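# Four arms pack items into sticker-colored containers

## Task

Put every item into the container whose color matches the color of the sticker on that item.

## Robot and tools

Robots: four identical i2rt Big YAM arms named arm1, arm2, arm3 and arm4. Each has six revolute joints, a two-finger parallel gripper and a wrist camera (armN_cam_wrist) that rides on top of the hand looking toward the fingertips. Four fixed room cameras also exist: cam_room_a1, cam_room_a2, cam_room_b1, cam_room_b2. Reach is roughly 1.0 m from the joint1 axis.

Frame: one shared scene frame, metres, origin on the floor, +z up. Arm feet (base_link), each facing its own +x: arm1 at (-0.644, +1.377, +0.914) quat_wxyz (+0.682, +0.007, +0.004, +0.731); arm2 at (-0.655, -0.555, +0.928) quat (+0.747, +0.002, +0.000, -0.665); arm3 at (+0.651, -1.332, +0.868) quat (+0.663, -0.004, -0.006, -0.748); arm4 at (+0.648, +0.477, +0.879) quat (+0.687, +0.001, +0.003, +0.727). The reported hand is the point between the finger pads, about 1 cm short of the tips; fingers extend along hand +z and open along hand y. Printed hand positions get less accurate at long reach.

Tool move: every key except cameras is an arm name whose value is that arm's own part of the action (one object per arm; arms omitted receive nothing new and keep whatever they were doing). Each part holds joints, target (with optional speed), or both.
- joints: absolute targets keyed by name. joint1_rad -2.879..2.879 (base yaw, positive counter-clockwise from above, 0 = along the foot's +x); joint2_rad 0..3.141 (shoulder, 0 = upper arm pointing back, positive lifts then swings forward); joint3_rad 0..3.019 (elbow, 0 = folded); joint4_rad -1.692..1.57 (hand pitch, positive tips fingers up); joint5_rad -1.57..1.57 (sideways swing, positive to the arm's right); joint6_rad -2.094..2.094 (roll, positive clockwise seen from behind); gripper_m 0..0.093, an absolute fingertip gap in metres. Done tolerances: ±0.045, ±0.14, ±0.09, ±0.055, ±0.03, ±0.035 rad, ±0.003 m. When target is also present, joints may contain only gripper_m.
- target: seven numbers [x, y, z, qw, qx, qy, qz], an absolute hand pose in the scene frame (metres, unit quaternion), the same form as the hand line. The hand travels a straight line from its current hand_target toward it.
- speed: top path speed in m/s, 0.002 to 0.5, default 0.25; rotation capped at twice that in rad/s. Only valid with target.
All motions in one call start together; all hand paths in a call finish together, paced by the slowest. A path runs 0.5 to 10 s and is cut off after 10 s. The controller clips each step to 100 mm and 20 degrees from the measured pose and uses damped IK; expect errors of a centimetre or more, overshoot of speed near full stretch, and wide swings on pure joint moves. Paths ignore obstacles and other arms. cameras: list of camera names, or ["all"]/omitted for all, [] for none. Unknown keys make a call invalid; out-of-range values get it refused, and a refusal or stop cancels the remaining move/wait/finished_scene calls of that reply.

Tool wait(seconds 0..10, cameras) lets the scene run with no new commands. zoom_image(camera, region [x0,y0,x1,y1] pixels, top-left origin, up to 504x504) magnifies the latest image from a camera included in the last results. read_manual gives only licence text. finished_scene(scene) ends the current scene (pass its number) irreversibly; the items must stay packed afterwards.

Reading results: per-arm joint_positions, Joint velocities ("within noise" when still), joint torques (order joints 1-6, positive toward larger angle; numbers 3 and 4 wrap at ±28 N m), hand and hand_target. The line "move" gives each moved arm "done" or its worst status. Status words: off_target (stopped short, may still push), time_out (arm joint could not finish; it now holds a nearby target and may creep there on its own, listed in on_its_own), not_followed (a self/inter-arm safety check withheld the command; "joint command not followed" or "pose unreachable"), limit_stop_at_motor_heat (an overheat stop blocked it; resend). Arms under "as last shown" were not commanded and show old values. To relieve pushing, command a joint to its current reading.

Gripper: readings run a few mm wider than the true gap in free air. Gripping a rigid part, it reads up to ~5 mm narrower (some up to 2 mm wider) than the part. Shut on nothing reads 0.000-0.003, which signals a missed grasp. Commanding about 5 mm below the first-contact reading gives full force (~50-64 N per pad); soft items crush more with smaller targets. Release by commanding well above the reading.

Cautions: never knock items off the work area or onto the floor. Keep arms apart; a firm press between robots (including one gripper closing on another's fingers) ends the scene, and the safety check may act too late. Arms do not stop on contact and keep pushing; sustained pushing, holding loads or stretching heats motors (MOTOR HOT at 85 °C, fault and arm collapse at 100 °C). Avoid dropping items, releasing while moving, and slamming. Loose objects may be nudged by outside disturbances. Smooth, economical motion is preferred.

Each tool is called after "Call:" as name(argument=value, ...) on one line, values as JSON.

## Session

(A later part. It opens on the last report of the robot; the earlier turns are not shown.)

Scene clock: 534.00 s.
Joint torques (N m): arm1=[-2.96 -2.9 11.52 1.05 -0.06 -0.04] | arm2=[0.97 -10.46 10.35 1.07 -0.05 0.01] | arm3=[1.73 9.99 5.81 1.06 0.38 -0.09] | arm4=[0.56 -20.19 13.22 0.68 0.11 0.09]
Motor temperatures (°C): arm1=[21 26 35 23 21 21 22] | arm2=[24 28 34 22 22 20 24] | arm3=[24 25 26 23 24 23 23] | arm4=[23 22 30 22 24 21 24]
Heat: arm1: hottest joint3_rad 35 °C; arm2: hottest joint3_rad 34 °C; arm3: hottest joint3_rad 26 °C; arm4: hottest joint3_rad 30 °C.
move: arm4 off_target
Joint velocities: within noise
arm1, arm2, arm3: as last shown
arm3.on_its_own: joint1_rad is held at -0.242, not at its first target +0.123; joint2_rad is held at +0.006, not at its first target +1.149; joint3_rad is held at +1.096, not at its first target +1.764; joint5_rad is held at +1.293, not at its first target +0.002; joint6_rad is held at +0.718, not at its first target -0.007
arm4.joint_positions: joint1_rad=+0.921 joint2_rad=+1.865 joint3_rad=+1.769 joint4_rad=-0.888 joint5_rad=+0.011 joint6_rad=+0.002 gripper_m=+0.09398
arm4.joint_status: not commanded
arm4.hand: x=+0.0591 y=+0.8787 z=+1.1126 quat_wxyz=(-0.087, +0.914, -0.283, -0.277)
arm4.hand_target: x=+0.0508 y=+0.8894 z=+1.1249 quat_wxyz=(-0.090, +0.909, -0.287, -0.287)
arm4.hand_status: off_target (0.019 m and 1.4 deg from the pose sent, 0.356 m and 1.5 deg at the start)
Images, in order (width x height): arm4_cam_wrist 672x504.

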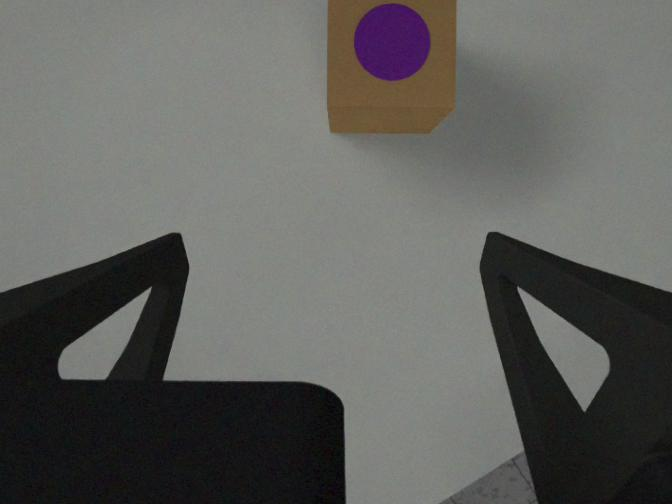

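Call:
move(arm4={"target": [-0.003, 0.955, 1.105, 0.0871, -0.9109, 0.2825, 0.2880], "speed": 0.2}, cameras=["arm4_cam_wrist"])

Scene clock: 550.70 s.
Joint torques (N m): arm1=[-2.84 -3.14 11.66 0.95 -0.05 -0.06] | arm2=[0.91 -10.52 10.32 1.03 -0.04 0] | arm3=[1.55 10.11 5.81 1.06 0.39 -0.11] | arm4=[0.73 -24 13.35 0.43 -0.04 -0.07]
Motor temperatures (°C): arm1=[21 26 35 23 21 21 22] | arm2=[23 28 35 22 22 20 24] | arm3=[24 25 26 23 24 23 23] | arm4=[23 24 36 22 24 21 24]
Heat: arm1: hottest joint3_rad 35 °C; arm2: hottest joint3_rad 35 °C; arm3: hottest joint3_rad 26 °C; arm4: hottest joint3_rad 36 °C.
move: arm4 off_target
Joint velocities: within noise
arm1, arm2, arm3: as last shown
arm3.on_its_own: joint1_rad is held at -0.242, not at its first target +0.123; joint2_rad is held at +0.006, not at its first target +1.149; joint3_rad is held at +1.096, not at its first target +1.764; joint5_rad is held at +1.293, not at its first target +0.002; joint6_rad is held at +0.718, not at its first target -0.007
arm4.joint_positions: joint1_rad=+0.880 joint2_rad=+2.122 joint3_rad=+2.126 joint4_rad=-0.984 joint5_rad=-0.015 joint6_rad=-0.015 gripper_m=+0.09398
arm4.joint_status: not commanded
arm4.hand: x=+0.0056 y=+0.9484 z=+1.0947 quat_wxyz=(-0.084, +0.912, -0.290, -0.279)
arm4.hand_target: x=-0.0023 y=+0.9546 z=+1.1049 quat_wxyz=(-0.088, +0.911, -0.283, -0.289)
arm4.hand_status: off_target (0.015 m and 1.4 deg from the pose sent, 0.099 m and 1.3 deg at the start)
Images, in order (width x height): arm4_cam_wrist 672x504.

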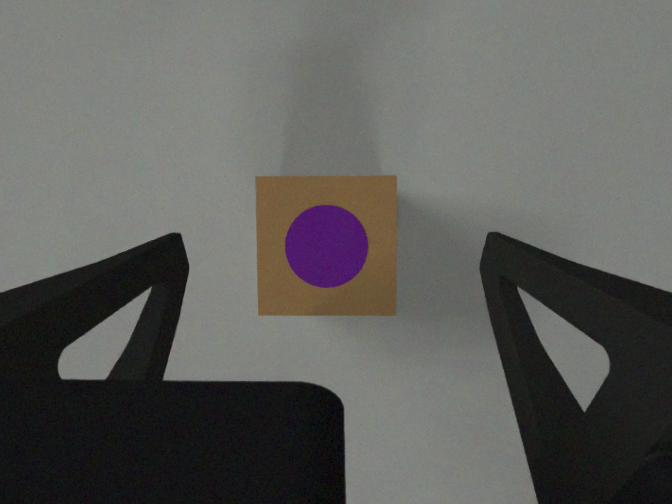

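Call:
move(arm4={"target": [-0.004, 0.951, 1.023, 0.0871, -0.9109, 0.2825, 0.2880], "speed": 0.12}, cameras=["arm4_cam_wrist"])

Scene clock: 557.53 s.
Joint torques (N m): arm1=[-2.02 -3.19 11.63 1.02 -0.04 -0.1] | arm2=[0.97 -10.34 10.36 1.07 -0.05 0.01] | arm3=[1.49 10.05 5.79 1.05 0.4 -0.09] | arm4=[1.44 -23.41 9.1 1.57 0.05 -0.04]
Motor temperatures (°C): arm1=[21 25 35 23 21 21 22] | arm2=[23 27 35 22 22 20 23] | arm3=[24 25 26 23 24 23 23] | arm4=[23 25 36 22 24 21 24]
Heat: arm1: hottest joint3_rad 35 °C; arm2: hottest joint3_rad 35 °C; arm3: hottest joint3_rad 26 °C; arm4: hottest joint3_rad 36 °C.
move: arm4 off_target
Joint velocities: within noise
arm1, arm2, arm3: as last shown
arm3.on_its_own: joint1_rad is held at -0.242, not at its first target +0.123; joint2_rad is held at +0.006, not at its first target +1.149; joint3_rad is held at +1.096, not at its first target +1.764; joint5_rad is held at +1.293, not at its first target +0.002; joint6_rad is held at +0.718, not at its first target -0.007
arm4.joint_positions: joint1_rad=+0.880 joint2_rad=+2.124 joint3_rad=+1.990 joint4_rad=-0.810 joint5_rad=-0.015 joint6_rad=-0.016 gripper_m=+0.09398
arm4.joint_status: not commanded
arm4.hand: x=+0.0017 y=+0.9509 z=+1.0470 quat_wxyz=(-0.089, +0.906, -0.288, -0.296)
arm4.hand_target: x=-0.0032 y=+0.9505 z=+1.0233 quat_wxyz=(-0.087, +0.911, -0.283, -0.288)
arm4.hand_status: off_target (0.025 m and 1.3 deg from the pose sent, 0.072 m and 1.4 deg at the start)
Images, in order (width x height): arm4_cam_wrist 672x504.

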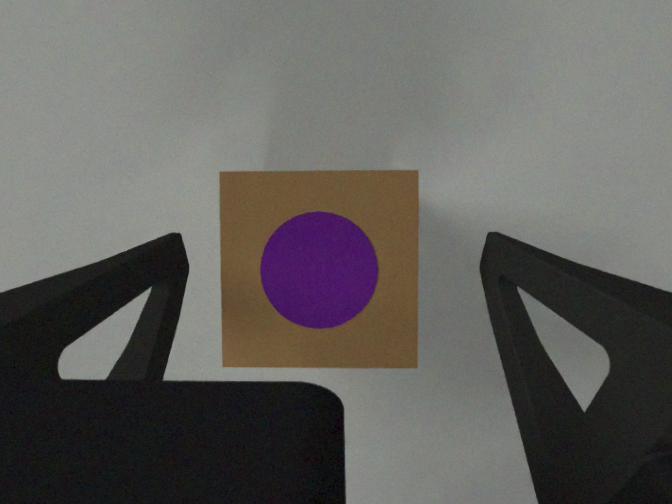

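Call:
move(arm4={"target": [-0.001, 0.945, 0.998, 0.0871, -0.9109, 0.2825, 0.2880], "speed": 0.12}, cameras=["arm4_cam_wrist"])

Scene clock: 562.03 s.
Joint torques (N m): arm1=[-2.67 -2.9 11.62 1.06 -0.05 -0.08] | arm2=[0.85 -10.46 10.33 1.03 -0.05 0.01] | arm3=[1.73 10.11 5.78 1.05 0.4 -0.1] | arm4=[1.61 -23.3 8.95 1.55 0.11 -0.02]
Motor temperatures (°C): arm1=[21 25 35 23 21 21 22] | arm2=[23 27 35 22 22 20 23] | arm3=[24 25 26 23 24 23 23] | arm4=[23 25 36 22 24 21 24]
Heat: arm1: hottest joint3_rad 35 °C; arm2: hottest joint3_rad 35 °C; arm3: hottest joint3_rad 26 °C; arm4: hottest joint3_rad 36 °C.
move: arm4 off_target
Joint velocities: within noise
arm1.joint_positions: joint1_rad=-2.259 joint2_rad=+1.010 joint3_rad=+0.780 joint4_rad=-0.705 joint5_rad=-0.011 joint6_rad=+0.001 gripper_m=+0.07496
arm1.joint_status: not commanded
arm1.hand: x=-0.3173 y=+1.1481 z=+1.1108 quat_wxyz=(-0.292, -0.288, -0.907, +0.091)
arm1.hand_target: x=-0.3200 y=+1.1450 z=+1.1100 quat_wxyz=(-0.287, -0.290, -0.909, +0.091)
arm1.hand_status: not commanded
arm2, arm3: as last shown
arm3.on_its_own: joint1_rad is held at -0.242, not at its first target +0.123; joint2_rad is held at +0.006, not at its first target +1.149; joint3_rad is held at +1.096, not at its first target +1.764; joint5_rad is held at +1.293, not at its first target +0.002; joint6_rad is held at +0.718, not at its first target -0.007
arm4.joint_positions: joint1_rad=+0.880 joint2_rad=+2.124 joint3_rad=+1.920 joint4_rad=-0.741 joint5_rad=-0.015 joint6_rad=-0.016 gripper_m=+0.09398
arm4.joint_status: not commanded
arm4.hand: x=+0.0055 y=+0.9480 z=+1.0205 quat_wxyz=(-0.089, +0.907, -0.288, -0.295)
arm4.hand_target: x=-0.0002 y=+0.9446 z=+0.9983 quat_wxyz=(-0.087, +0.911, -0.283, -0.288)
arm4.hand_status: off_target (0.024 m and 1.2 deg from the pose sent, 0.049 m and 1.2 deg at the start)
Images, in order (width x height): arm4_cam_wrist 672x504.

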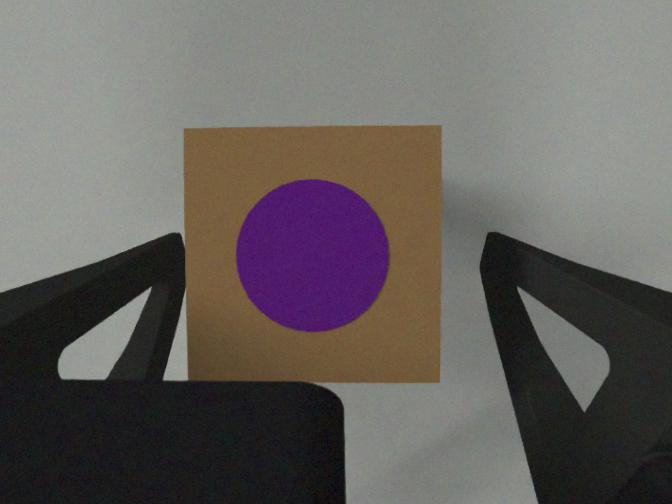

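Call:
move(arm4={"joints": {"gripper_m": 0.046}}, cameras=["arm4_cam_wrist"])

Scene clock: 567.47 s.
Joint torques (N m): arm1=[-2.78 -3.49 11.59 1.07 -0.07 -0.05] | arm2=[0.91 -10.46 10.33 1.02 -0.04 0] | arm3=[1.73 10.05 5.78 1.06 0.39 -0.09] | arm4=[1.49 -23.3 8.95 1.58 0.06 -0.03]
Motor temperatures (°C): arm1=[21 25 35 23 21 21 22] | arm2=[23 27 35 22 22 20 23] | arm3=[24 25 26 23 24 23 23] | arm4=[23 25 36 22 24 21 24]
Heat: arm1: hottest joint3_rad 35 °C; arm2: hottest joint3_rad 35 °C; arm3: hottest joint3_rad 26 °C; arm4: hottest joint3_rad 36 °C.
move: arm4 off_target
Joint velocities: within noise
arm1, arm2, arm3: as last shown
arm3.on_its_own: joint1_rad is held at -0.242, not at its first target +0.123; joint2_rad is held at +0.006, not at its first target +1.149; joint3_rad is held at +1.096, not at its first target +1.764; joint5_rad is held at +1.293, not at its first target +0.002; joint6_rad is held at +0.718, not at its first target -0.007
arm4.joint_positions: joint1_rad=+0.881 joint2_rad=+2.124 joint3_rad=+1.920 joint4_rad=-0.741 joint5_rad=-0.014 joint6_rad=-0.016 gripper_m=+0.05320
arm4.joint_status: gripper_m off_target (ended at +0.05322, target +0.04600)
arm4.hand: x=+0.0053 y=+0.9479 z=+1.0205 quat_wxyz=(-0.089, +0.907, -0.288, -0.295)
arm4.hand_target: x=-0.0003 y=+0.9444 z=+0.9983 quat_wxyz=(-0.087, +0.911, -0.282, -0.288)
arm4.hand_status: not commanded
Images, in order (width x height): arm4_cam_wrist 672x504.

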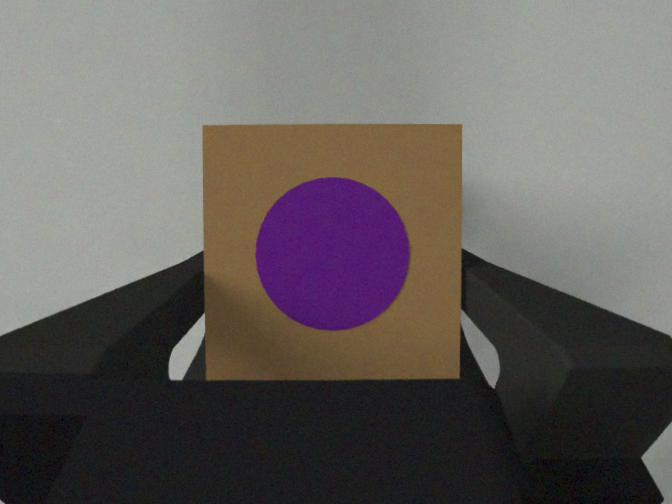

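Call:
move(arm4={"target": [0.002, 0.943, 1.08, 0.0871, -0.9109, 0.2825, 0.2880], "speed": 0.2}, cameras=[])

Call:
move(arm4={"target": [0.35, 0.69, 1.13, 0.0904, -0.9096, 0.2868, 0.2868], "speed": 0.3}, cameras=["arm4_cam_wrist"])

Scene clock: 573.40 s.
Joint torques (N m): arm1=[-2.84 -2.84 11.69 0.87 -0.06 0.01] | arm2=[0.91 -10.34 10.35 1.02 -0.04 0] | arm3=[1.73 10.05 5.82 1.03 0.39 -0.1] | arm4=[2.26 -27.81 13.19 0.57 0.09 -0.01]
Motor temperatures (°C): arm1=[21 25 35 23 21 21 22] | arm2=[23 27 35 22 22 20 23] | arm3=[24 25 26 23 24 23 23] | arm4=[23 25 37 22 24 21 25]
Heat: arm1: hottest joint3_rad 35 °C; arm2: hottest joint3_rad 35 °C; arm3: hottest joint3_rad 26 °C; arm4: hottest joint3_rad 37 °C.
move: arm4 off_target
Joint velocities: within noise
arm1, arm2: as last shown
arm3.joint_positions: joint1_rad=-0.248 joint2_rad=+0.006 joint3_rad=+1.087 joint4_rad=-1.698 joint5_rad=+1.294 joint6_rad=+0.721 gripper_m=+0.09398
arm3.joint_status: not commanded
arm3.on_its_own: joint1_rad is held at -0.242, not at its first target +0.123; joint2_rad is held at +0.006, not at its first target +1.149; joint3_rad is held at +1.096, not at its first target +1.764; joint5_rad is held at +1.293, not at its first target +0.002; joint6_rad is held at +0.718, not at its first target -0.007
arm3.hand: x=+0.5239 y=-1.1925 z=+1.3333 quat_wxyz=(+0.001, -0.755, +0.104, +0.648)
arm3.hand_target: x=+0.5240 y=-1.1911 z=+1.3356 quat_wxyz=(-0.003, -0.754, +0.103, +0.648)
arm3.hand_status: not commanded
arm4.joint_positions: joint1_rad=+0.881 joint2_rad=+2.122 joint3_rad=+1.987 joint4_rad=-0.894 joint5_rad=-0.014 joint6_rad=-0.016 gripper_m=+0.05320
arm4.joint_status: not commanded
arm4.hand: x=+0.0162 y=+0.9400 z=+1.0356 quat_wxyz=(-0.076, +0.918, -0.292, -0.257)
arm4.hand_target: x=+0.0038 y=+0.9416 z=+1.0799 quat_wxyz=(-0.087, +0.911, -0.283, -0.288)
arm4.hand_status: off_target (0.047 m and 4.0 deg from the pose sent, 0.060 m and 1.2 deg at the start)

Scene clock: 575.43 s.
Joint torques (N m): arm1=[-2.84 -3.84 11.7 1.11 -0.06 -0.05] | arm2=[0.91 -10.29 10.32 1.01 -0.05 0.01] | arm3=[1.67 9.99 5.76 1.1 0.39 -0.09] | arm4=[1.38 -4.66 9.4 0.62 0.21 0.14]
Motor temperatures (°C): arm1=[21 25 35 23 21 21 22] | arm2=[23 27 35 22 22 20 23] | arm3=[24 25 26 23 24 23 23] | arm4=[22 25 36 22 24 21 25]
Heat: arm1: hottest joint3_rad 35 °C; arm2: hottest joint3_rad 35 °C; arm3: hottest joint3_rad 26 °C; arm4: hottest joint3_rad 36 °C.
move: arm4 done
Joint velocities: within noise
arm1, arm2, arm3: as last shown
arm3.on_its_own: joint1_rad is held at -0.242, not at its first target +0.123; joint2_rad is held at +0.006, not at its first target +1.149; joint3_rad is held at +1.096, not at its first target +1.764; joint5_rad is held at +1.293, not at its first target +0.002; joint6_rad is held at +0.718, not at its first target -0.007
arm4.joint_positions: joint1_rad=+0.891 joint2_rad=+0.903 joint3_rad=+0.861 joint4_rad=-0.900 joint5_rad=-0.001 joint6_rad=-0.016 gripper_m=+0.05320
arm4.joint_status: not commanded
arm4.hand: x=+0.3513 y=+0.6925 z=+1.1345 quat_wxyz=(-0.094, +0.907, -0.285, -0.295)
arm4.hand_target: x=+0.3501 y=+0.6899 z=+1.1301 quat_wxyz=(-0.090, +0.910, -0.287, -0.287)
arm4.hand_status: done (0.005 m and 1.1 deg from the pose sent, 0.428 m and 3.9 deg at the start)
Images, in order (width x height): arm4_cam_wrist 672x504.

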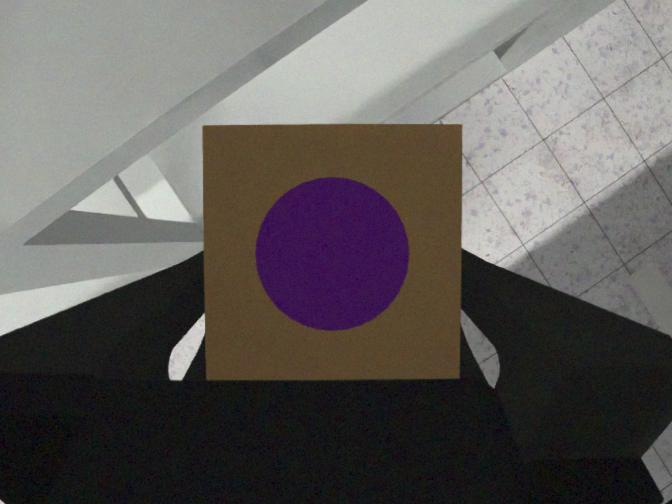

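Call:
move(arm4={"joints": {"joint1_rad": -1.134}}, cameras=["arm4_cam_wrist"])

Call:
move(arm4={"target": [1.085, 0.712, 0.92, 0.2916, -0.2332, 0.9248, 0.0735], "speed": 0.3}, cameras=["arm4_cam_wrist"])

Scene clock: 592.77 s.
Joint torques (N m): arm1=[-3.25 -2.84 11.71 0.98 -0.05 -0.06] | arm2=[0.85 -10.34 10.32 1.05 -0.05 0] | arm3=[1.73 10.11 5.81 1.03 0.39 -0.09] | arm4=[0.73 -4.78 9.51 0.64 0.04 0.14]
Motor temperatures (°C): arm1=[21 25 35 23 21 21 22] | arm2=[23 27 35 22 22 20 23] | arm3=[24 25 26 23 24 23 23] | arm4=[22 24 36 22 24 21 26]
Heat: arm1: hottest joint3_rad 35 °C; arm2: hottest joint3_rad 35 °C; arm3: hottest joint3_rad 26 °C; arm4: hottest joint3_rad 36 °C.
move: arm4 done
Joint velocities: within noise
arm1, arm3: as last shown
arm2.joint_positions: joint1_rad=+2.156 joint2_rad=+1.247 joint3_rad=+1.028 joint4_rad=-0.955 joint5_rad=+0.002 joint6_rad=+0.007 gripper_m=+0.09092
arm2.joint_status: not commanded
arm2.hand: x=-0.3239 y=-0.2765 z=+1.1307 quat_wxyz=(-0.186, +0.334, -0.922, -0.068)
arm2.hand_target: x=-0.3300 y=-0.2800 z=+1.1202 quat_wxyz=(-0.171, +0.339, -0.923, -0.063)
arm2.hand_status: not commanded
arm3.on_its_own: joint1_rad is held at -0.242, not at its first target +0.123; joint2_rad is held at +0.006, not at its first target +1.149; joint3_rad is held at +1.096, not at its first target +1.764; joint5_rad is held at +1.293, not at its first target +0.002; joint6_rad is held at +0.718, not at its first target -0.007
arm4.joint_positions: joint1_rad=-1.133 joint2_rad=+0.907 joint3_rad=+0.861 joint4_rad=-0.900 joint5_rad=+0.004 joint6_rad=-0.016 gripper_m=+0.05322
arm4.joint_status: all done
arm4.hand: x=+0.9730 y=+0.6515 z=+1.1302 quat_wxyz=(-0.296, +0.240, -0.922, -0.070)
arm4.hand_target: x=+0.9723 y=+0.6507 z=+1.1272 quat_wxyz=(-0.289, +0.235, -0.925, -0.070)
arm4.hand_status: not commanded
Images, in order (width x height): arm4_cam_wrist 672x504.

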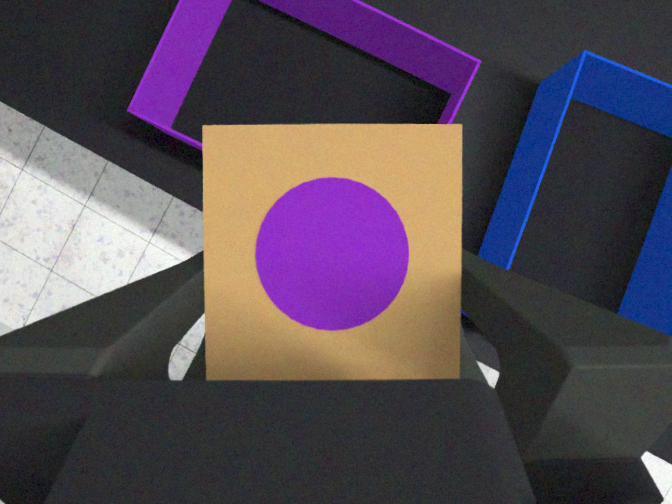

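Scene clock: 594.23 s.
Joint torques (N m): arm1=[-2.9 -3.55 11.69 0.92 -0.07 -0.08] | arm2=[0.91 -10.34 10.35 1.06 -0.04 0] | arm3=[1.67 10.05 5.82 1.05 0.39 -0.1] | arm4=[0.15 -13.33 8.66 1.5 -0.04 0.16]
Motor temperatures (°C): arm1=[21 25 35 23 21 21 22] | arm2=[23 27 35 22 22 20 23] | arm3=[24 25 26 23 24 23 23] | arm4=[22 24 36 22 24 21 26]
Heat: arm1: hottest joint3_rad 35 °C; arm2: hottest joint3_rad 35 °C; arm3: hottest joint3_rad 26 °C; arm4: hottest joint3_rad 36 °C.
move: arm4 off_target
Joint velocities: within noise
arm1, arm2, arm3: as last shown
arm3.on_its_own: joint1_rad is held at -0.242, not at its first target +0.123; joint2_rad is held at +0.006, not at its first target +1.149; joint3_rad is held at +1.096, not at its first target +1.764; joint5_rad is held at +1.293, not at its first target +0.002; joint6_rad is held at +0.718, not at its first target -0.007
arm4.joint_positions: joint1_rad=-1.133 joint2_rad=+1.550 joint3_rad=+0.742 joint4_rad=-0.202 joint5_rad=+0.002 joint6_rad=-0.013 gripper_m=+0.05322
arm4.joint_status: not commanded
arm4.hand: x=+1.0679 y=+0.7029 z=+0.9027 quat_wxyz=(-0.267, +0.241, -0.931, -0.064)
arm4.hand_target: x=+1.0844 y=+0.7115 z=+0.9206 quat_wxyz=(-0.292, +0.233, -0.925, -0.074)
arm4.hand_status: off_target (0.026 m and 3.3 deg from the pose sent, 0.246 m and 1.1 deg at the start)
Images, in order (width x height): arm4_cam_wrist 672x504.

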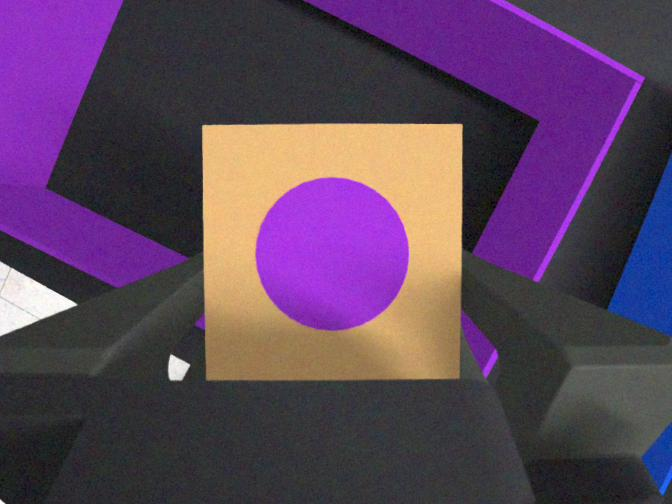

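Call:
move(arm4={"target": [1.112, 0.747, 0.90, 0.2916, -0.2332, 0.9248, 0.0735], "speed": 0.2}, cameras=["arm4_cam_wrist", "cam_room_a2"])

Scene clock: 605.17 s.
Joint torques (N m): arm1=[-2.73 -3.14 11.73 0.94 0.02 -0.03] | arm2=[0.97 -10.4 10.35 1.03 -0.04 0] | arm3=[1.61 9.93 5.81 1.01 0.4 -0.1] | arm4=[0.97 -12.75 9.36 1.44 0.23 0.2]
Motor temperatures (°C): arm1=[21 25 35 23 21 21 22] | arm2=[23 27 35 22 22 20 23] | arm3=[24 25 26 23 24 23 23] | arm4=[22 24 36 22 24 21 26]
Heat: arm1: hottest joint3_rad 35 °C; arm2: hottest joint3_rad 35 °C; arm3: hottest joint3_rad 26 °C; arm4: hottest joint3_rad 36 °C.
move: arm4 off_target
Joint velocities: within noise
arm1, arm2, arm3: as last shown
arm3.on_its_own: joint1_rad is held at -0.242, not at its first target +0.123; joint2_rad is held at +0.006, not at its first target +1.149; joint3_rad is held at +1.096, not at its first target +1.764; joint5_rad is held at +1.293, not at its first target +0.002; joint6_rad is held at +0.718, not at its first target -0.007
arm4.joint_positions: joint1_rad=-1.097 joint2_rad=+1.659 joint3_rad=+0.829 joint4_rad=-0.168 joint5_rad=+0.019 joint6_rad=+0.019 gripper_m=+0.05322
arm4.joint_status: not commanded
arm4.hand: x=+1.0932 y=+0.7342 z=+0.8896 quat_wxyz=(-0.272, +0.240, -0.929, -0.067)
arm4.hand_target: x=+1.1110 y=+0.7465 z=+0.9007 quat_wxyz=(-0.292, +0.233, -0.925, -0.074)
arm4.hand_status: off_target (0.025 m and 2.6 deg from the pose sent, 0.062 m and 3.3 deg at the start)
Images, in order (width x height): arm4_cam_wrist 672x504, cam_room_a2 672x504.

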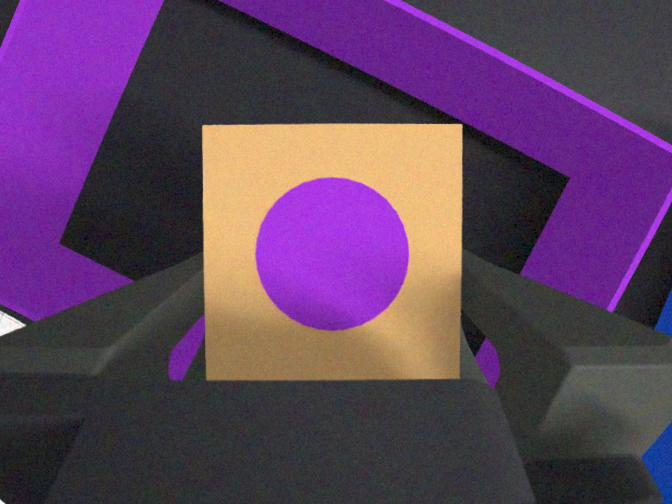

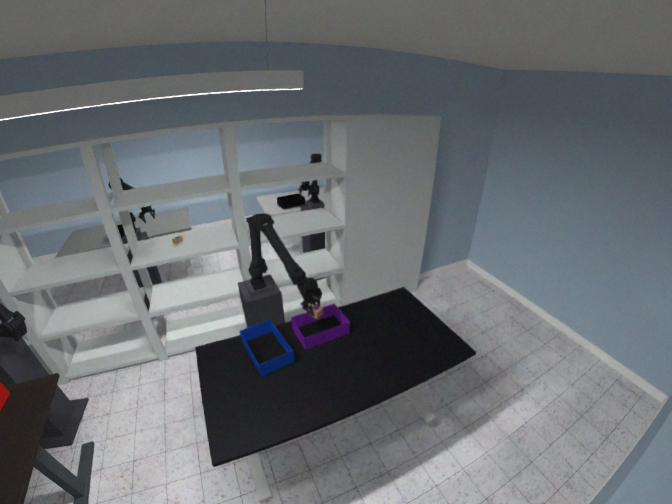

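Call:
move(arm4={"target": [1.116, 0.760, 0.79, 0.2916, -0.2332, 0.9248, 0.0735], "speed": 0.2}, cameras=["arm4_cam_wrist"])

Scene clock: 611.13 s.
Joint torques (N m): arm1=[-2.32 -3.72 11.44 0.98 -0.06 -0.04] | arm2=[0.85 -10.46 10.32 1.05 -0.04 0.01] | arm3=[1.61 9.99 5.81 1.07 0.39 -0.1] | arm4=[1.73 -16.15 6.68 1.51 0.23 0.16]
Motor temperatures (°C): arm1=[21 25 35 23 21 21 22] | arm2=[23 26 35 22 22 20 23] | arm3=[24 25 26 23 24 23 23] | arm4=[22 24 36 22 24 21 26]
Heat: arm1: hottest joint3_rad 35 °C; arm2: hottest joint3_rad 35 °C; arm3: hottest joint3_rad 26 °C; arm4: hottest joint3_rad 36 °C.
move: arm4 off_target
Joint velocities: within noise
arm1, arm2, arm3: as last shown
arm3.on_its_own: joint1_rad is held at -0.242, not at its first target +0.123; joint2_rad is held at +0.006, not at its first target +1.149; joint3_rad is held at +1.096, not at its first target +1.764; joint5_rad is held at +1.293, not at its first target +0.002; joint6_rad is held at +0.718, not at its first target -0.007
arm4.joint_positions: joint1_rad=-1.080 joint2_rad=+1.955 joint3_rad=+0.837 joint4_rad=+0.120 joint5_rad=+0.031 joint6_rad=+0.036 gripper_m=+0.05322
arm4.joint_status: not commanded
arm4.hand: x=+1.1005 y=+0.7466 z=+0.7820 quat_wxyz=(-0.272, +0.239, -0.930, -0.066)
arm4.hand_target: x=+1.1153 y=+0.7597 z=+0.7905 quat_wxyz=(-0.291, +0.233, -0.925, -0.074)
arm4.hand_status: off_target (0.022 m and 2.5 deg from the pose sent, 0.105 m and 2.5 deg at the start)
Images, in order (width x height): arm4_cam_wrist 672x504.

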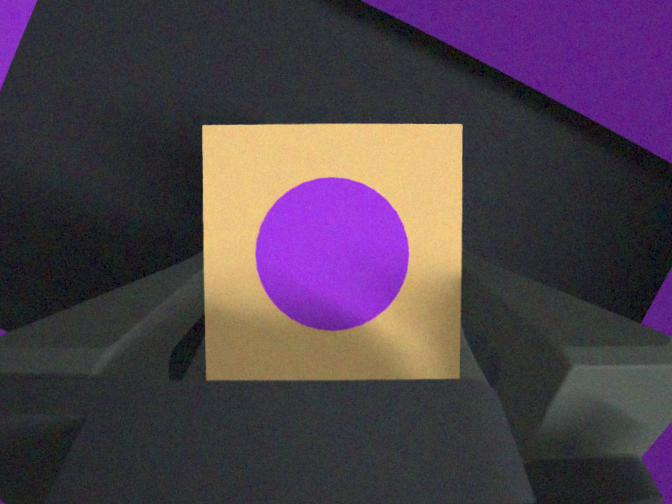

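Call:
move(arm4={"target": [1.116, 0.760, 0.765, 0.2916, -0.2332, 0.9248, 0.0735], "speed": 0.1}, cameras=[])

Call:
move(arm4={"target": [1.116, 0.760, 0.75, 0.2916, -0.2332, 0.9248, 0.0735], "speed": 0.1}, cameras=["arm4_cam_wrist"])

Scene clock: 617.03 s.
Joint torques (N m): arm1=[-2.84 -3.43 11.56 1.03 -0.04 -0.07] | arm2=[0.97 -10.46 10.32 1.07 -0.04 0] | arm3=[1.73 9.99 5.81 1.06 0.4 -0.1] | arm4=[1.49 -15.33 6.32 1.52 0.23 0.18]
Motor temperatures (°C): arm1=[21 25 35 23 21 21 22] | arm2=[23 26 35 22 22 20 23] | arm3=[24 25 26 23 24 23 23] | arm4=[22 24 35 22 24 21 26]
Heat: arm1: hottest joint3_rad 35 °C; arm2: hottest joint3_rad 35 °C; arm3: hottest joint3_rad 26 °C; arm4: hottest joint3_rad 35 °C.
move: arm4 off_target
Joint velocities: within noise
arm1.joint_positions: joint1_rad=-2.259 joint2_rad=+1.010 joint3_rad=+0.780 joint4_rad=-0.705 joint5_rad=-0.011 joint6_rad=+0.001 gripper_m=+0.07496
arm1.joint_status: not commanded
arm1.hand: x=-0.3173 y=+1.1481 z=+1.1108 quat_wxyz=(-0.292, -0.288, -0.907, +0.091)
arm1.hand_target: x=-0.3200 y=+1.1450 z=+1.1100 quat_wxyz=(-0.287, -0.290, -0.909, +0.091)
arm1.hand_status: not commanded
arm2, arm3: as last shown
arm3.on_its_own: joint1_rad is held at -0.242, not at its first target +0.123; joint2_rad is held at +0.006, not at its first target +1.149; joint3_rad is held at +1.096, not at its first target +1.764; joint5_rad is held at +1.293, not at its first target +0.002; joint6_rad is held at +0.718, not at its first target -0.007
arm4.joint_positions: joint1_rad=-1.080 joint2_rad=+2.013 joint3_rad=+0.843 joint4_rad=+0.182 joint5_rad=+0.031 joint6_rad=+0.037 gripper_m=+0.05322
arm4.joint_status: not commanded
arm4.hand: x=+1.1027 y=+0.7479 z=+0.7630 quat_wxyz=(-0.277, +0.238, -0.928, -0.068)
arm4.hand_target: x=+1.1155 y=+0.7598 z=+0.7656 quat_wxyz=(-0.292, +0.233, -0.925, -0.074)
arm4.hand_status: off_target (0.018 m and 1.9 deg from the pose sent, 0.027 m and 2.5 deg at the start)

Scene clock: 618.00 s.
Joint torques (N m): arm1=[-2.96 -3.9 11.7 1.1 0 -0.06] | arm2=[0.85 -10.52 10.33 1.02 -0.04 0.01] | arm3=[1.67 10.05 5.82 1.07 0.39 -0.11] | arm4=[1.2 -14.86 5.98 1.52 0.23 0.19]
Motor temperatures (°C): arm1=[21 25 35 23 21 21 22] | arm2=[23 26 35 22 22 20 23] | arm3=[24 25 26 23 24 23 23] | arm4=[22 24 35 22 24 21 26]
Heat: arm1: hottest joint3_rad 35 °C; arm2: hottest joint3_rad 35 °C; arm3: hottest joint3_rad 26 °C; arm4: hottest joint3_rad 35 °C.
move: arm4 off_target
Joint velocities: within noise
arm1, arm2, arm3: as last shown
arm3.on_its_own: joint1_rad is held at -0.242, not at its first target +0.123; joint2_rad is held at +0.006, not at its first target +1.149; joint3_rad is held at +1.096, not at its first target +1.764; joint5_rad is held at +1.293, not at its first target +0.002; joint6_rad is held at +0.718, not at its first target -0.007
arm4.joint_positions: joint1_rad=-1.080 joint2_rad=+2.051 joint3_rad=+0.851 joint4_rad=+0.217 joint5_rad=+0.031 joint6_rad=+0.037 gripper_m=+0.05322
arm4.joint_status: not commanded
arm4.hand: x=+1.1042 y=+0.7488 z=+0.7503 quat_wxyz=(-0.279, +0.238, -0.928, -0.068)
arm4.hand_target: x=+1.1154 y=+0.7597 z=+0.7503 quat_wxyz=(-0.291, +0.233, -0.925, -0.074)
arm4.hand_status: off_target (0.016 m and 1.7 deg from the pose sent, 0.022 m and 2.0 deg at the start)
Images, in order (width x height): arm4_cam_wrist 672x504.

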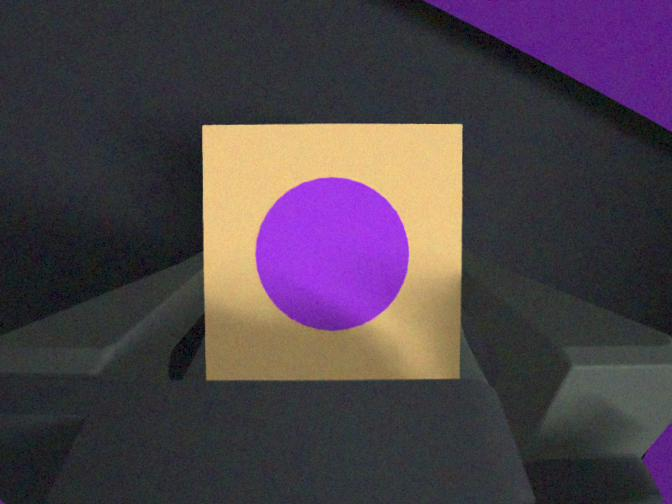

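Call:
move(arm4={"target": [1.116, 0.760, 0.735, 0.2916, -0.2332, 0.9248, 0.0735], "speed": 0.1}, cameras=[])

Call:
move(arm4={"target": [1.116, 0.760, 0.72, 0.2916, -0.2332, 0.9248, 0.0735], "speed": 0.1}, cameras=["arm4_cam_wrist"])

Scene clock: 622.23 s.
Joint torques (N m): arm1=[-3.02 -3.25 11.75 0.98 -0.03 -0.06] | arm2=[0.91 -10.52 10.35 1.06 -0.04 0.01] | arm3=[1.67 10.11 5.75 1.05 0.4 -0.1] | arm4=[1.32 -14.51 5.33 1.47 0.27 0.13]
Motor temperatures (°C): arm1=[21 25 35 23 21 21 22] | arm2=[23 26 35 22 22 20 23] | arm3=[24 25 26 23 24 23 23] | arm4=[22 24 34 22 24 21 26]
Heat: arm1: hottest joint3_rad 35 °C; arm2: hottest joint3_rad 35 °C; arm3: hottest joint3_rad 26 °C; arm4: hottest joint3_rad 34 °C.
move: arm4 off_target
Joint velocities: within noise
arm1, arm2: as last shown
arm3.joint_positions: joint1_rad=-0.248 joint2_rad=+0.006 joint3_rad=+1.087 joint4_rad=-1.698 joint5_rad=+1.294 joint6_rad=+0.721 gripper_m=+0.09398
arm3.joint_status: not commanded
arm3.on_its_own: joint1_rad is held at -0.242, not at its first target +0.123; joint2_rad is held at +0.006, not at its first target +1.149; joint3_rad is held at +1.096, not at its first target +1.764; joint5_rad is held at +1.293, not at its first target +0.002; joint6_rad is held at +0.718, not at its first target -0.007
arm3.hand: x=+0.5239 y=-1.1925 z=+1.3333 quat_wxyz=(+0.001, -0.755, +0.104, +0.648)
arm3.hand_target: x=+0.5240 y=-1.1911 z=+1.3356 quat_wxyz=(-0.003, -0.754, +0.103, +0.648)
arm3.hand_status: not commanded
arm4.joint_positions: joint1_rad=-1.080 joint2_rad=+2.079 joint3_rad=+0.866 joint4_rad=+0.257 joint5_rad=+0.031 joint6_rad=+0.039 gripper_m=+0.05322
arm4.joint_status: not commanded
arm4.hand: x=+1.1120 y=+0.7535 z=+0.7455 quat_wxyz=(-0.291, +0.236, -0.924, -0.072)
arm4.hand_target: x=+1.1155 y=+0.7597 z=+0.7353 quat_wxyz=(-0.292, +0.233, -0.925, -0.073)
arm4.hand_status: off_target (0.013 m and 0.3 deg from the pose sent, 0.022 m and 1.7 deg at the start)

Scene clock: 623.20 s.
Joint torques (N m): arm1=[-2.9 -3.02 11.51 1.02 -0.03 -0.11] | arm2=[0.97 -10.52 10.33 1.06 -0.04 0] | arm3=[1.61 9.99 5.79 1.03 0.4 -0.1] | arm4=[1.44 -13.22 4.82 1.25 0.21 0.15]
Motor temperatures (°C): arm1=[21 25 35 23 21 21 22] | arm2=[23 26 35 22 22 20 23] | arm3=[24 25 26 23 24 23 23] | arm4=[22 24 34 22 24 21 26]
Heat: arm1: hottest joint3_rad 35 °C; arm2: hottest joint3_rad 35 °C; arm3: hottest joint3_rad 26 °C; arm4: hottest joint3_rad 34 °C.
move: arm4 off_target
Joint velocities: within noise
arm1, arm2, arm3: as last shown
arm3.on_its_own: joint1_rad is held at -0.242, not at its first target +0.123; joint2_rad is held at +0.006, not at its first target +1.149; joint3_rad is held at +1.096, not at its first target +1.764; joint5_rad is held at +1.293, not at its first target +0.002; joint6_rad is held at +0.718, not at its first target -0.007
arm4.joint_positions: joint1_rad=-1.080 joint2_rad=+2.097 joint3_rad=+0.879 joint4_rad=+0.297 joint5_rad=+0.032 joint6_rad=+0.039 gripper_m=+0.05322
arm4.joint_status: not commanded
arm4.hand: x=+1.1212 y=+0.7588 z=+0.7454 quat_wxyz=(-0.307, +0.234, -0.919, -0.077)
arm4.hand_target: x=+1.1149 y=+0.7592 z=+0.7211 quat_wxyz=(-0.292, +0.233, -0.925, -0.073)
arm4.hand_status: off_target (0.026 m and 1.9 deg from the pose sent, 0.027 m and 0.3 deg at the start)
Images, in order (width x height): arm4_cam_wrist 672x504.

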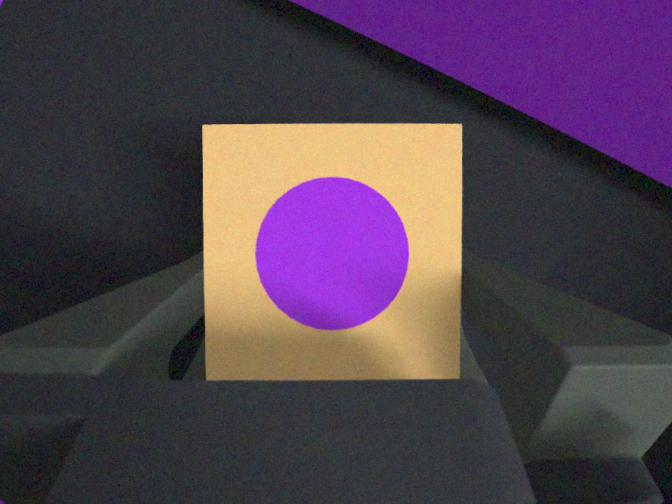

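Call:
move(arm4={"target": [1.12, 0.763, 0.743, 0.2916, -0.2332, 0.9248, 0.0735], "speed": 0.15}, cameras=[])

Call:
move(arm4={"joints": {"gripper_m": 0.08}}, cameras=["arm4_cam_wrist"])

Scene clock: 627.43 s.
Joint torques (N m): arm1=[-3.14 -3.08 11.51 0.96 -0.01 -0.1] | arm2=[0.85 -10.52 10.3 1.03 -0.05 0.01] | arm3=[1.61 9.99 5.78 1.1 0.39 -0.1] | arm4=[1.32 -17.73 4.67 0.2 0.25 0.15]
Motor temperatures (°C): arm1=[21 25 35 23 21 21 22] | arm2=[23 26 35 22 22 20 23] | arm3=[24 25 26 23 24 23 23] | arm4=[22 24 34 22 24 21 26]
Heat: arm1: hottest joint3_rad 35 °C; arm2: hottest joint3_rad 35 °C; arm3: hottest joint3_rad 26 °C; arm4: hottest joint3_rad 34 °C.
move: arm4 done
Joint velocities: within noise
arm1, arm3: as last shown
arm2.joint_positions: joint1_rad=+2.156 joint2_rad=+1.247 joint3_rad=+1.028 joint4_rad=-0.955 joint5_rad=+0.002 joint6_rad=+0.007 gripper_m=+0.09092
arm2.joint_status: not commanded
arm2.hand: x=-0.3239 y=-0.2765 z=+1.1307 quat_wxyz=(-0.186, +0.334, -0.922, -0.068)
arm2.hand_target: x=-0.3300 y=-0.2800 z=+1.1202 quat_wxyz=(-0.171, +0.339, -0.923, -0.063)
arm2.hand_status: not commanded
arm3.on_its_own: joint1_rad is held at -0.242, not at its first target +0.123; joint2_rad is held at +0.006, not at its first target +1.149; joint3_rad is held at +1.096, not at its first target +1.764; joint5_rad is held at +1.293, not at its first target +0.002; joint6_rad is held at +0.718, not at its first target -0.007
arm4.joint_positions: joint1_rad=-1.080 joint2_rad=+2.095 joint3_rad=+0.890 joint4_rad=+0.264 joint5_rad=+0.032 joint6_rad=+0.040 gripper_m=+0.05322
arm4.joint_status: not commanded
arm4.hand: x=+1.1215 y=+0.7591 z=+0.7451 quat_wxyz=(-0.299, +0.234, -0.922, -0.074)
arm4.hand_target: x=+1.1200 y=+0.7630 z=+0.7431 quat_wxyz=(-0.292, +0.233, -0.925, -0.073)
arm4.hand_status: done (0.005 m and 0.9 deg from the pose sent, 0.005 m and 1.9 deg at the start)

Scene clock: 627.97 s.
Joint torques (N m): arm1=[-2.67 -3.14 11.69 0.87 -0.01 -0.05] | arm2=[0.97 -10.46 10.39 1.02 -0.05 0.01] | arm3=[1.61 10.17 5.82 1.06 0.39 -0.1] | arm4=[1.38 -17.49 4.45 0.4 0.23 0.14]
Motor temperatures (°C): arm1=[21 25 35 23 21 21 22] | arm2=[23 26 35 22 22 20 23] | arm3=[24 25 26 23 24 23 23] | arm4=[22 24 34 22 24 21 26]
Heat: arm1: hottest joint3_rad 35 °C; arm2: hottest joint3_rad 35 °C; arm3: hottest joint3_rad 26 °C; arm4: hottest joint3_rad 34 °C.
move: arm4 done
Joint velocities: within noise
arm1, arm2, arm3: as last shown
arm3.on_its_own: joint1_rad is held at -0.242, not at its first target +0.123; joint2_rad is held at +0.006, not at its first target +1.149; joint3_rad is held at +1.096, not at its first target +1.764; joint5_rad is held at +1.293, not at its first target +0.002; joint6_rad is held at +0.718, not at its first target -0.007
arm4.joint_positions: joint1_rad=-1.080 joint2_rad=+2.095 joint3_rad=+0.890 joint4_rad=+0.254 joint5_rad=+0.033 joint6_rad=+0.040 gripper_m=+0.07992
arm4.joint_status: all done
arm4.hand: x=+1.1199 y=+0.7580 z=+0.7437 quat_wxyz=(-0.294, +0.235, -0.924, -0.073)
arm4.hand_target: x=+1.1200 y=+0.7630 z=+0.7431 quat_wxyz=(-0.292, +0.233, -0.925, -0.073)
arm4.hand_status: not commanded
Images, in order (width x height): arm4_cam_wrist 672x504.

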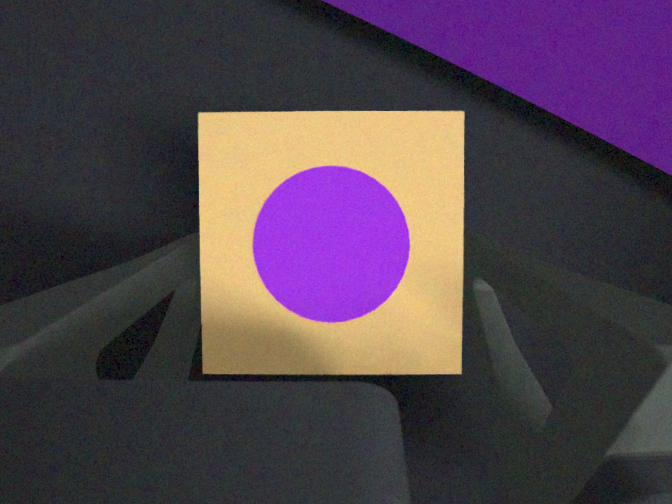

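Call:
move(arm4={"target": [1.04, 0.715, 0.98, 0.2916, -0.2332, 0.9248, 0.0735], "speed": 0.3}, cameras=["arm4_cam_wrist"])

Call:
move(arm4={"joints": {"joint1_rad": 2.155, "joint2_rad": 0.824, "joint3_rad": 1.026, "joint4_rad": -1.162, "joint5_rad": 0, "joint6_rad": 0, "gripper_m": 0.093}}, cameras=["arm4_cam_wrist"])

Scene clock: 637.53 s.
Joint torques (N m): arm1=[-2.96 -4.01 11.75 1.05 -0.05 -0.1] | arm2=[0.97 -10.4 10.32 1.03 -0.05 0.01] | arm3=[1.61 10.05 5.81 1.03 0.4 -0.1] | arm4=[1.44 -9.52 8.27 0.5 0.19 0.15]
Motor temperatures (°C): arm1=[21 25 35 23 21 21 22] | arm2=[23 26 35 22 22 20 23] | arm3=[24 25 26 23 24 23 23] | arm4=[22 25 32 22 24 21 26]
Heat: arm1: hottest joint3_rad 35 °C; arm2: hottest joint3_rad 35 °C; arm3: hottest joint3_rad 26 °C; arm4: hottest joint3_rad 32 °C.
move: arm4 done
Joint velocities: within noise
arm1, arm2, arm3: as last shown
arm3.on_its_own: joint1_rad is held at -0.242, not at its first target +0.123; joint2_rad is held at +0.006, not at its first target +1.149; joint3_rad is held at +1.096, not at its first target +1.764; joint5_rad is held at +1.293, not at its first target +0.002; joint6_rad is held at +0.718, not at its first target -0.007
arm4.joint_positions: joint1_rad=-1.077 joint2_rad=+1.315 joint3_rad=+0.741 joint4_rad=-0.360 joint5_rad=+0.034 joint6_rad=+0.040 gripper_m=+0.07992
arm4.joint_status: not commanded
arm4.hand: x=+1.0426 y=+0.7121 z=+0.9852 quat_wxyz=(-0.301, +0.235, -0.921, -0.074)
arm4.hand_target: x=+1.0400 y=+0.7149 z=+0.9801 quat_wxyz=(-0.292, +0.233, -0.925, -0.073)
arm4.hand_status: done (0.007 m and 1.2 deg from the pose sent, 0.253 m and 0.4 deg at the start)
Images, in order (width x height): arm4_cam_wrist 672x504.

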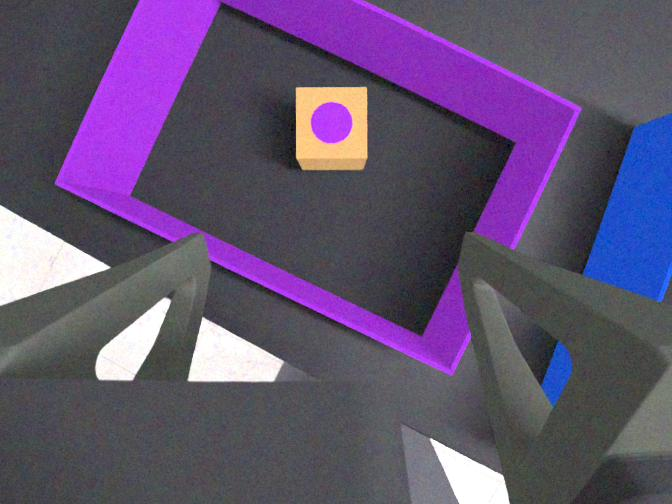

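Scene clock: 639.93 s.
Joint torques (N m): arm1=[-2.43 -3.37 11.56 1.03 -0.02 -0.06] | arm2=[0.97 -10.46 10.36 1.06 -0.04 0.01] | arm3=[1.55 9.99 5.81 1.03 0.39 -0.11] | arm4=[1.2 -4.13 9.55 0.49 0.19 -0.06]
Motor temperatures (°C): arm1=[21 25 35 23 21 21 22] | arm2=[23 26 35 22 22 20 23] | arm3=[24 25 26 23 24 23 23] | arm4=[22 24 33 22 24 21 25]
Heat: arm1: hottest joint3_rad 35 °C; arm2: hottest joint3_rad 35 °C; arm3: hottest joint3_rad 26 °C; arm4: hottest joint3_rad 33 °C.
move: arm4 done
Joint velocities: within noise
arm1, arm2, arm3: as last shown
arm3.on_its_own: joint1_rad is held at -0.242, not at its first target +0.123; joint2_rad is held at +0.006, not at its first target +1.149; joint3_rad is held at +1.096, not at its first target +1.764; joint5_rad is held at +1.293, not at its first target +0.002; joint6_rad is held at +0.718, not at its first target -0.007
arm4.joint_positions: joint1_rad=+2.153 joint2_rad=+0.829 joint3_rad=+1.022 joint4_rad=-1.151 joint5_rad=-0.002 joint6_rad=+0.010 gripper_m=+0.09294
arm4.joint_status: all done
arm4.hand: x=+0.3824 y=+0.2804 z=+1.2087 quat_wxyz=(+0.098, +0.906, +0.294, -0.288)
arm4.hand_target: x=+0.3849 y=+0.2818 z=+1.2108 quat_wxyz=(+0.095, +0.904, +0.300, -0.288)
arm4.hand_status: not commanded
Images, in order (width x height): arm4_cam_wrist 672x504.

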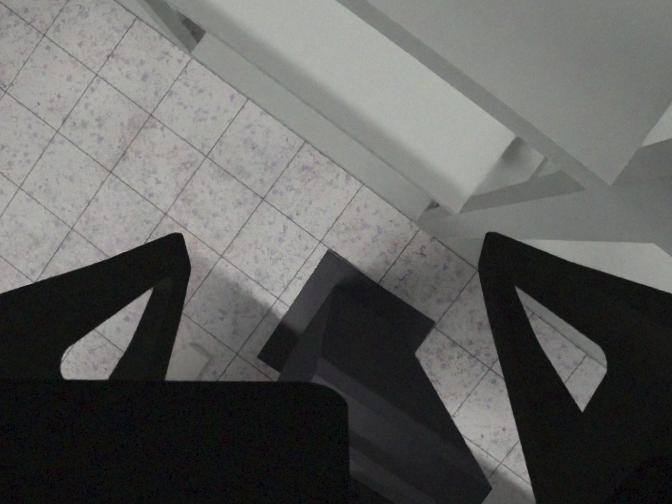

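Call:
move(arm4={"target": [0.05, 0.03, 1.125, -0.1016, -0.8976, -0.3223, 0.2830], "speed": 0.25}, cameras=["arm4_cam_wrist"])

Scene clock: 648.93 s.
Joint torques (N m): arm1=[-2.55 -3.49 11.67 1.18 -0.04 -0.01] | arm2=[0.91 -10.34 10.29 1.05 -0.04 0.01] | arm3=[1.73 10.11 5.79 1.06 0.39 -0.11] | arm4=[0.97 -21.36 13.29 0.46 -0.08 -0.11]
Motor temperatures (°C): arm1=[21 25 35 23 21 21 22] | arm2=[23 26 35 22 22 20 23] | arm3=[24 25 26 23 24 23 23] | arm4=[22 24 34 22 24 21 25]
Heat: arm1: hottest joint3_rad 35 °C; arm2: hottest joint3_rad 35 °C; arm3: hottest joint3_rad 26 °C; arm4: hottest joint3_rad 34 °C.
move: arm4 off_target
Joint velocities: within noise
arm1.joint_positions: joint1_rad=-2.259 joint2_rad=+1.010 joint3_rad=+0.780 joint4_rad=-0.705 joint5_rad=-0.011 joint6_rad=+0.001 gripper_m=+0.07496
arm1.joint_status: not commanded
arm1.hand: x=-0.3173 y=+1.1481 z=+1.1108 quat_wxyz=(-0.292, -0.288, -0.907, +0.091)
arm1.hand_target: x=-0.3200 y=+1.1450 z=+1.1100 quat_wxyz=(-0.287, -0.290, -0.909, +0.091)
arm1.hand_status: not commanded
arm2, arm3: as last shown
arm3.on_its_own: joint1_rad is held at -0.242, not at its first target +0.123; joint2_rad is held at +0.006, not at its first target +1.149; joint3_rad is held at +1.096, not at its first target +1.764; joint5_rad is held at +1.293, not at its first target +0.002; joint6_rad is held at +0.718, not at its first target -0.007
arm4.joint_positions: joint1_rad=+2.153 joint2_rad=+1.932 joint3_rad=+1.860 joint4_rad=-0.918 joint5_rad=-0.027 joint6_rad=-0.030 gripper_m=+0.09294
arm4.joint_status: not commanded
arm4.hand: x=+0.0610 y=+0.0368 z=+1.1112 quat_wxyz=(+0.099, +0.903, +0.317, -0.272)
arm4.hand_target: x=+0.0506 y=+0.0307 z=+1.1248 quat_wxyz=(+0.102, +0.898, +0.322, -0.284)
arm4.hand_status: off_target (0.019 m and 1.5 deg from the pose sent, 0.424 m and 3.4 deg at the start)
Images, in order (width x height): arm4_cam_wrist 672x504.

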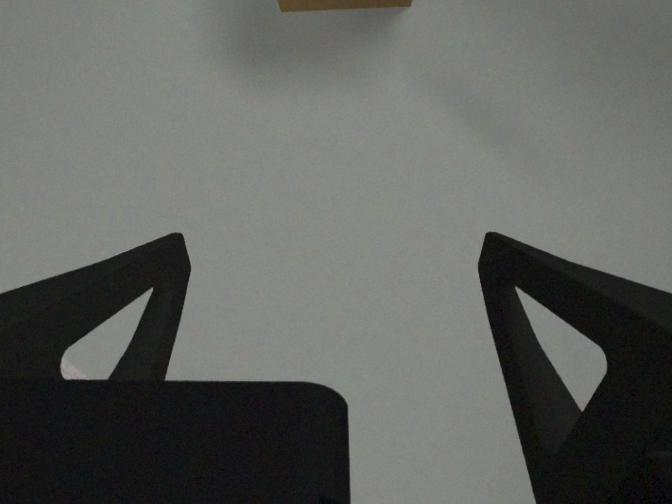

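Call:
move(arm4={"target": [-0.063, -0.053, 1.105, -0.1212, -0.8787, -0.3329, 0.3198], "speed": 0.2}, cameras=["arm4_cam_wrist"])

Scene clock: 663.70 s.
Joint torques (N m): arm1=[-3.02 -3.25 11.51 0.92 -0.05 -0.02] | arm2=[0.91 -10.52 10.36 1.05 -0.04 0.01] | arm3=[1.67 10.05 5.81 1.07 0.39 -0.1] | arm4=[0.26 -26.05 12.89 0.54 -0.08 -0.11]
Motor temperatures (°C): arm1=[21 25 35 23 21 21 22] | arm2=[23 26 35 22 22 20 23] | arm3=[24 25 26 23 24 23 23] | arm4=[22 24 35 22 24 21 25]
Heat: arm1: hottest joint3_rad 35 °C; arm2: hottest joint3_rad 35 °C; arm3: hottest joint3_rad 26 °C; arm4: hottest joint3_rad 35 °C.
move: arm4 off_target
Joint velocities: within noise
arm1, arm2, arm3: as last shown
arm3.on_its_own: joint1_rad is held at -0.242, not at its first target +0.123; joint2_rad is held at +0.006, not at its first target +1.149; joint3_rad is held at +1.096, not at its first target +1.764; joint5_rad is held at +1.293, not at its first target +0.002; joint6_rad is held at +0.718, not at its first target -0.007
arm4.joint_positions: joint1_rad=+2.153 joint2_rad=+2.428 joint3_rad=+2.672 joint4_rad=-1.120 joint5_rad=-0.057 joint6_rad=-0.058 gripper_m=+0.09294
arm4.joint_status: not commanded
arm4.hand: x=-0.0526 y=-0.0540 z=+1.1144 quat_wxyz=(+0.124, +0.879, +0.330, -0.321)
arm4.hand_target: x=-0.0623 y=-0.0523 z=+1.1049 quat_wxyz=(+0.122, +0.878, +0.332, -0.322)
arm4.hand_status: off_target (0.014 m and 0.5 deg from the pose sent, 0.153 m and 6.9 deg at the start)
Images, in order (width x height): arm4_cam_wrist 672x504.

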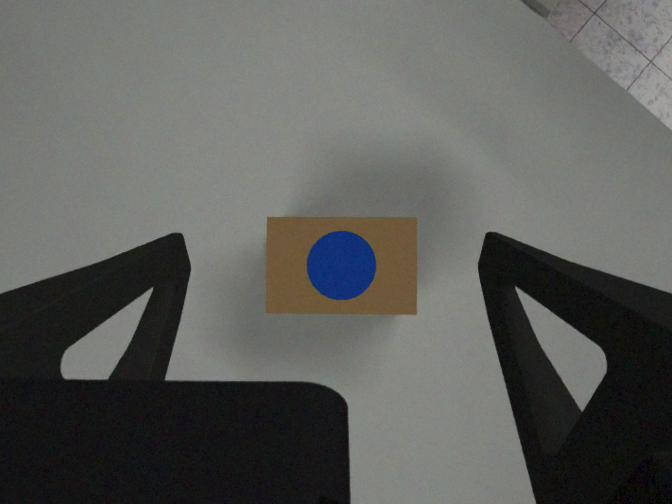

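Call:
move(arm4={"target": [-0.066, -0.053, 1.01, -0.1212, -0.8787, -0.3329, 0.3198], "speed": 0.12}, cameras=["arm4_cam_wrist"])

Scene clock: 670.47 s.
Joint torques (N m): arm1=[-2.49 -3.9 11.66 1.05 -0.04 -0.05] | arm2=[0.91 -10.46 10.35 1.02 -0.05 0] | arm3=[1.73 10.17 5.81 1.06 0.4 -0.1] | arm4=[0.03 -29.16 8.83 1.65 -0.06 -0.09]
Motor temperatures (°C): arm1=[21 25 35 23 21 21 22] | arm2=[23 26 35 22 22 20 23] | arm3=[24 25 26 23 24 23 23] | arm4=[22 25 37 22 24 21 25]
Heat: arm1: hottest joint3_rad 35 °C; arm2: hottest joint3_rad 35 °C; arm3: hottest joint3_rad 26 °C; arm4: hottest joint3_rad 37 °C.
move: arm4 done
Joint velocities: within noise
arm1, arm2: as last shown
arm3.joint_positions: joint1_rad=-0.248 joint2_rad=+0.006 joint3_rad=+1.087 joint4_rad=-1.698 joint5_rad=+1.294 joint6_rad=+0.721 gripper_m=+0.09398
arm3.joint_status: not commanded
arm3.on_its_own: joint1_rad is held at -0.242, not at its first target +0.123; joint2_rad is held at +0.006, not at its first target +1.149; joint3_rad is held at +1.096, not at its first target +1.764; joint5_rad is held at +1.293, not at its first target +0.002; joint6_rad is held at +0.718, not at its first target -0.007
arm3.hand: x=+0.5239 y=-1.1925 z=+1.3333 quat_wxyz=(+0.001, -0.755, +0.104, +0.648)
arm3.hand_target: x=+0.5240 y=-1.1911 z=+1.3356 quat_wxyz=(-0.003, -0.754, +0.103, +0.648)
arm3.hand_status: not commanded
arm4.joint_positions: joint1_rad=+2.152 joint2_rad=+2.422 joint3_rad=+2.400 joint4_rad=-0.863 joint5_rad=-0.059 joint6_rad=-0.064 gripper_m=+0.09294
arm4.joint_status: not commanded
arm4.hand: x=-0.0600 y=-0.0591 z=+1.0147 quat_wxyz=(+0.123, +0.880, +0.333, -0.317)
arm4.hand_target: x=-0.0658 y=-0.0530 z=+1.0100 quat_wxyz=(+0.121, +0.879, +0.333, -0.320)
arm4.hand_status: done (0.010 m and 0.3 deg from the pose sent, 0.105 m and 0.5 deg at the start)
Images, in order (width x height): arm4_cam_wrist 672x504.

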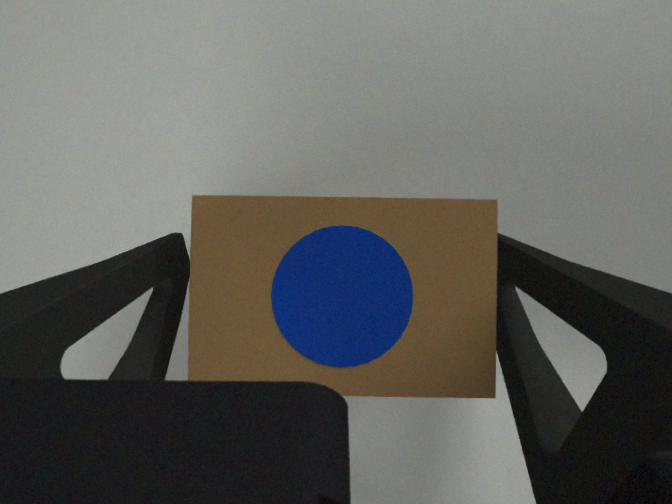

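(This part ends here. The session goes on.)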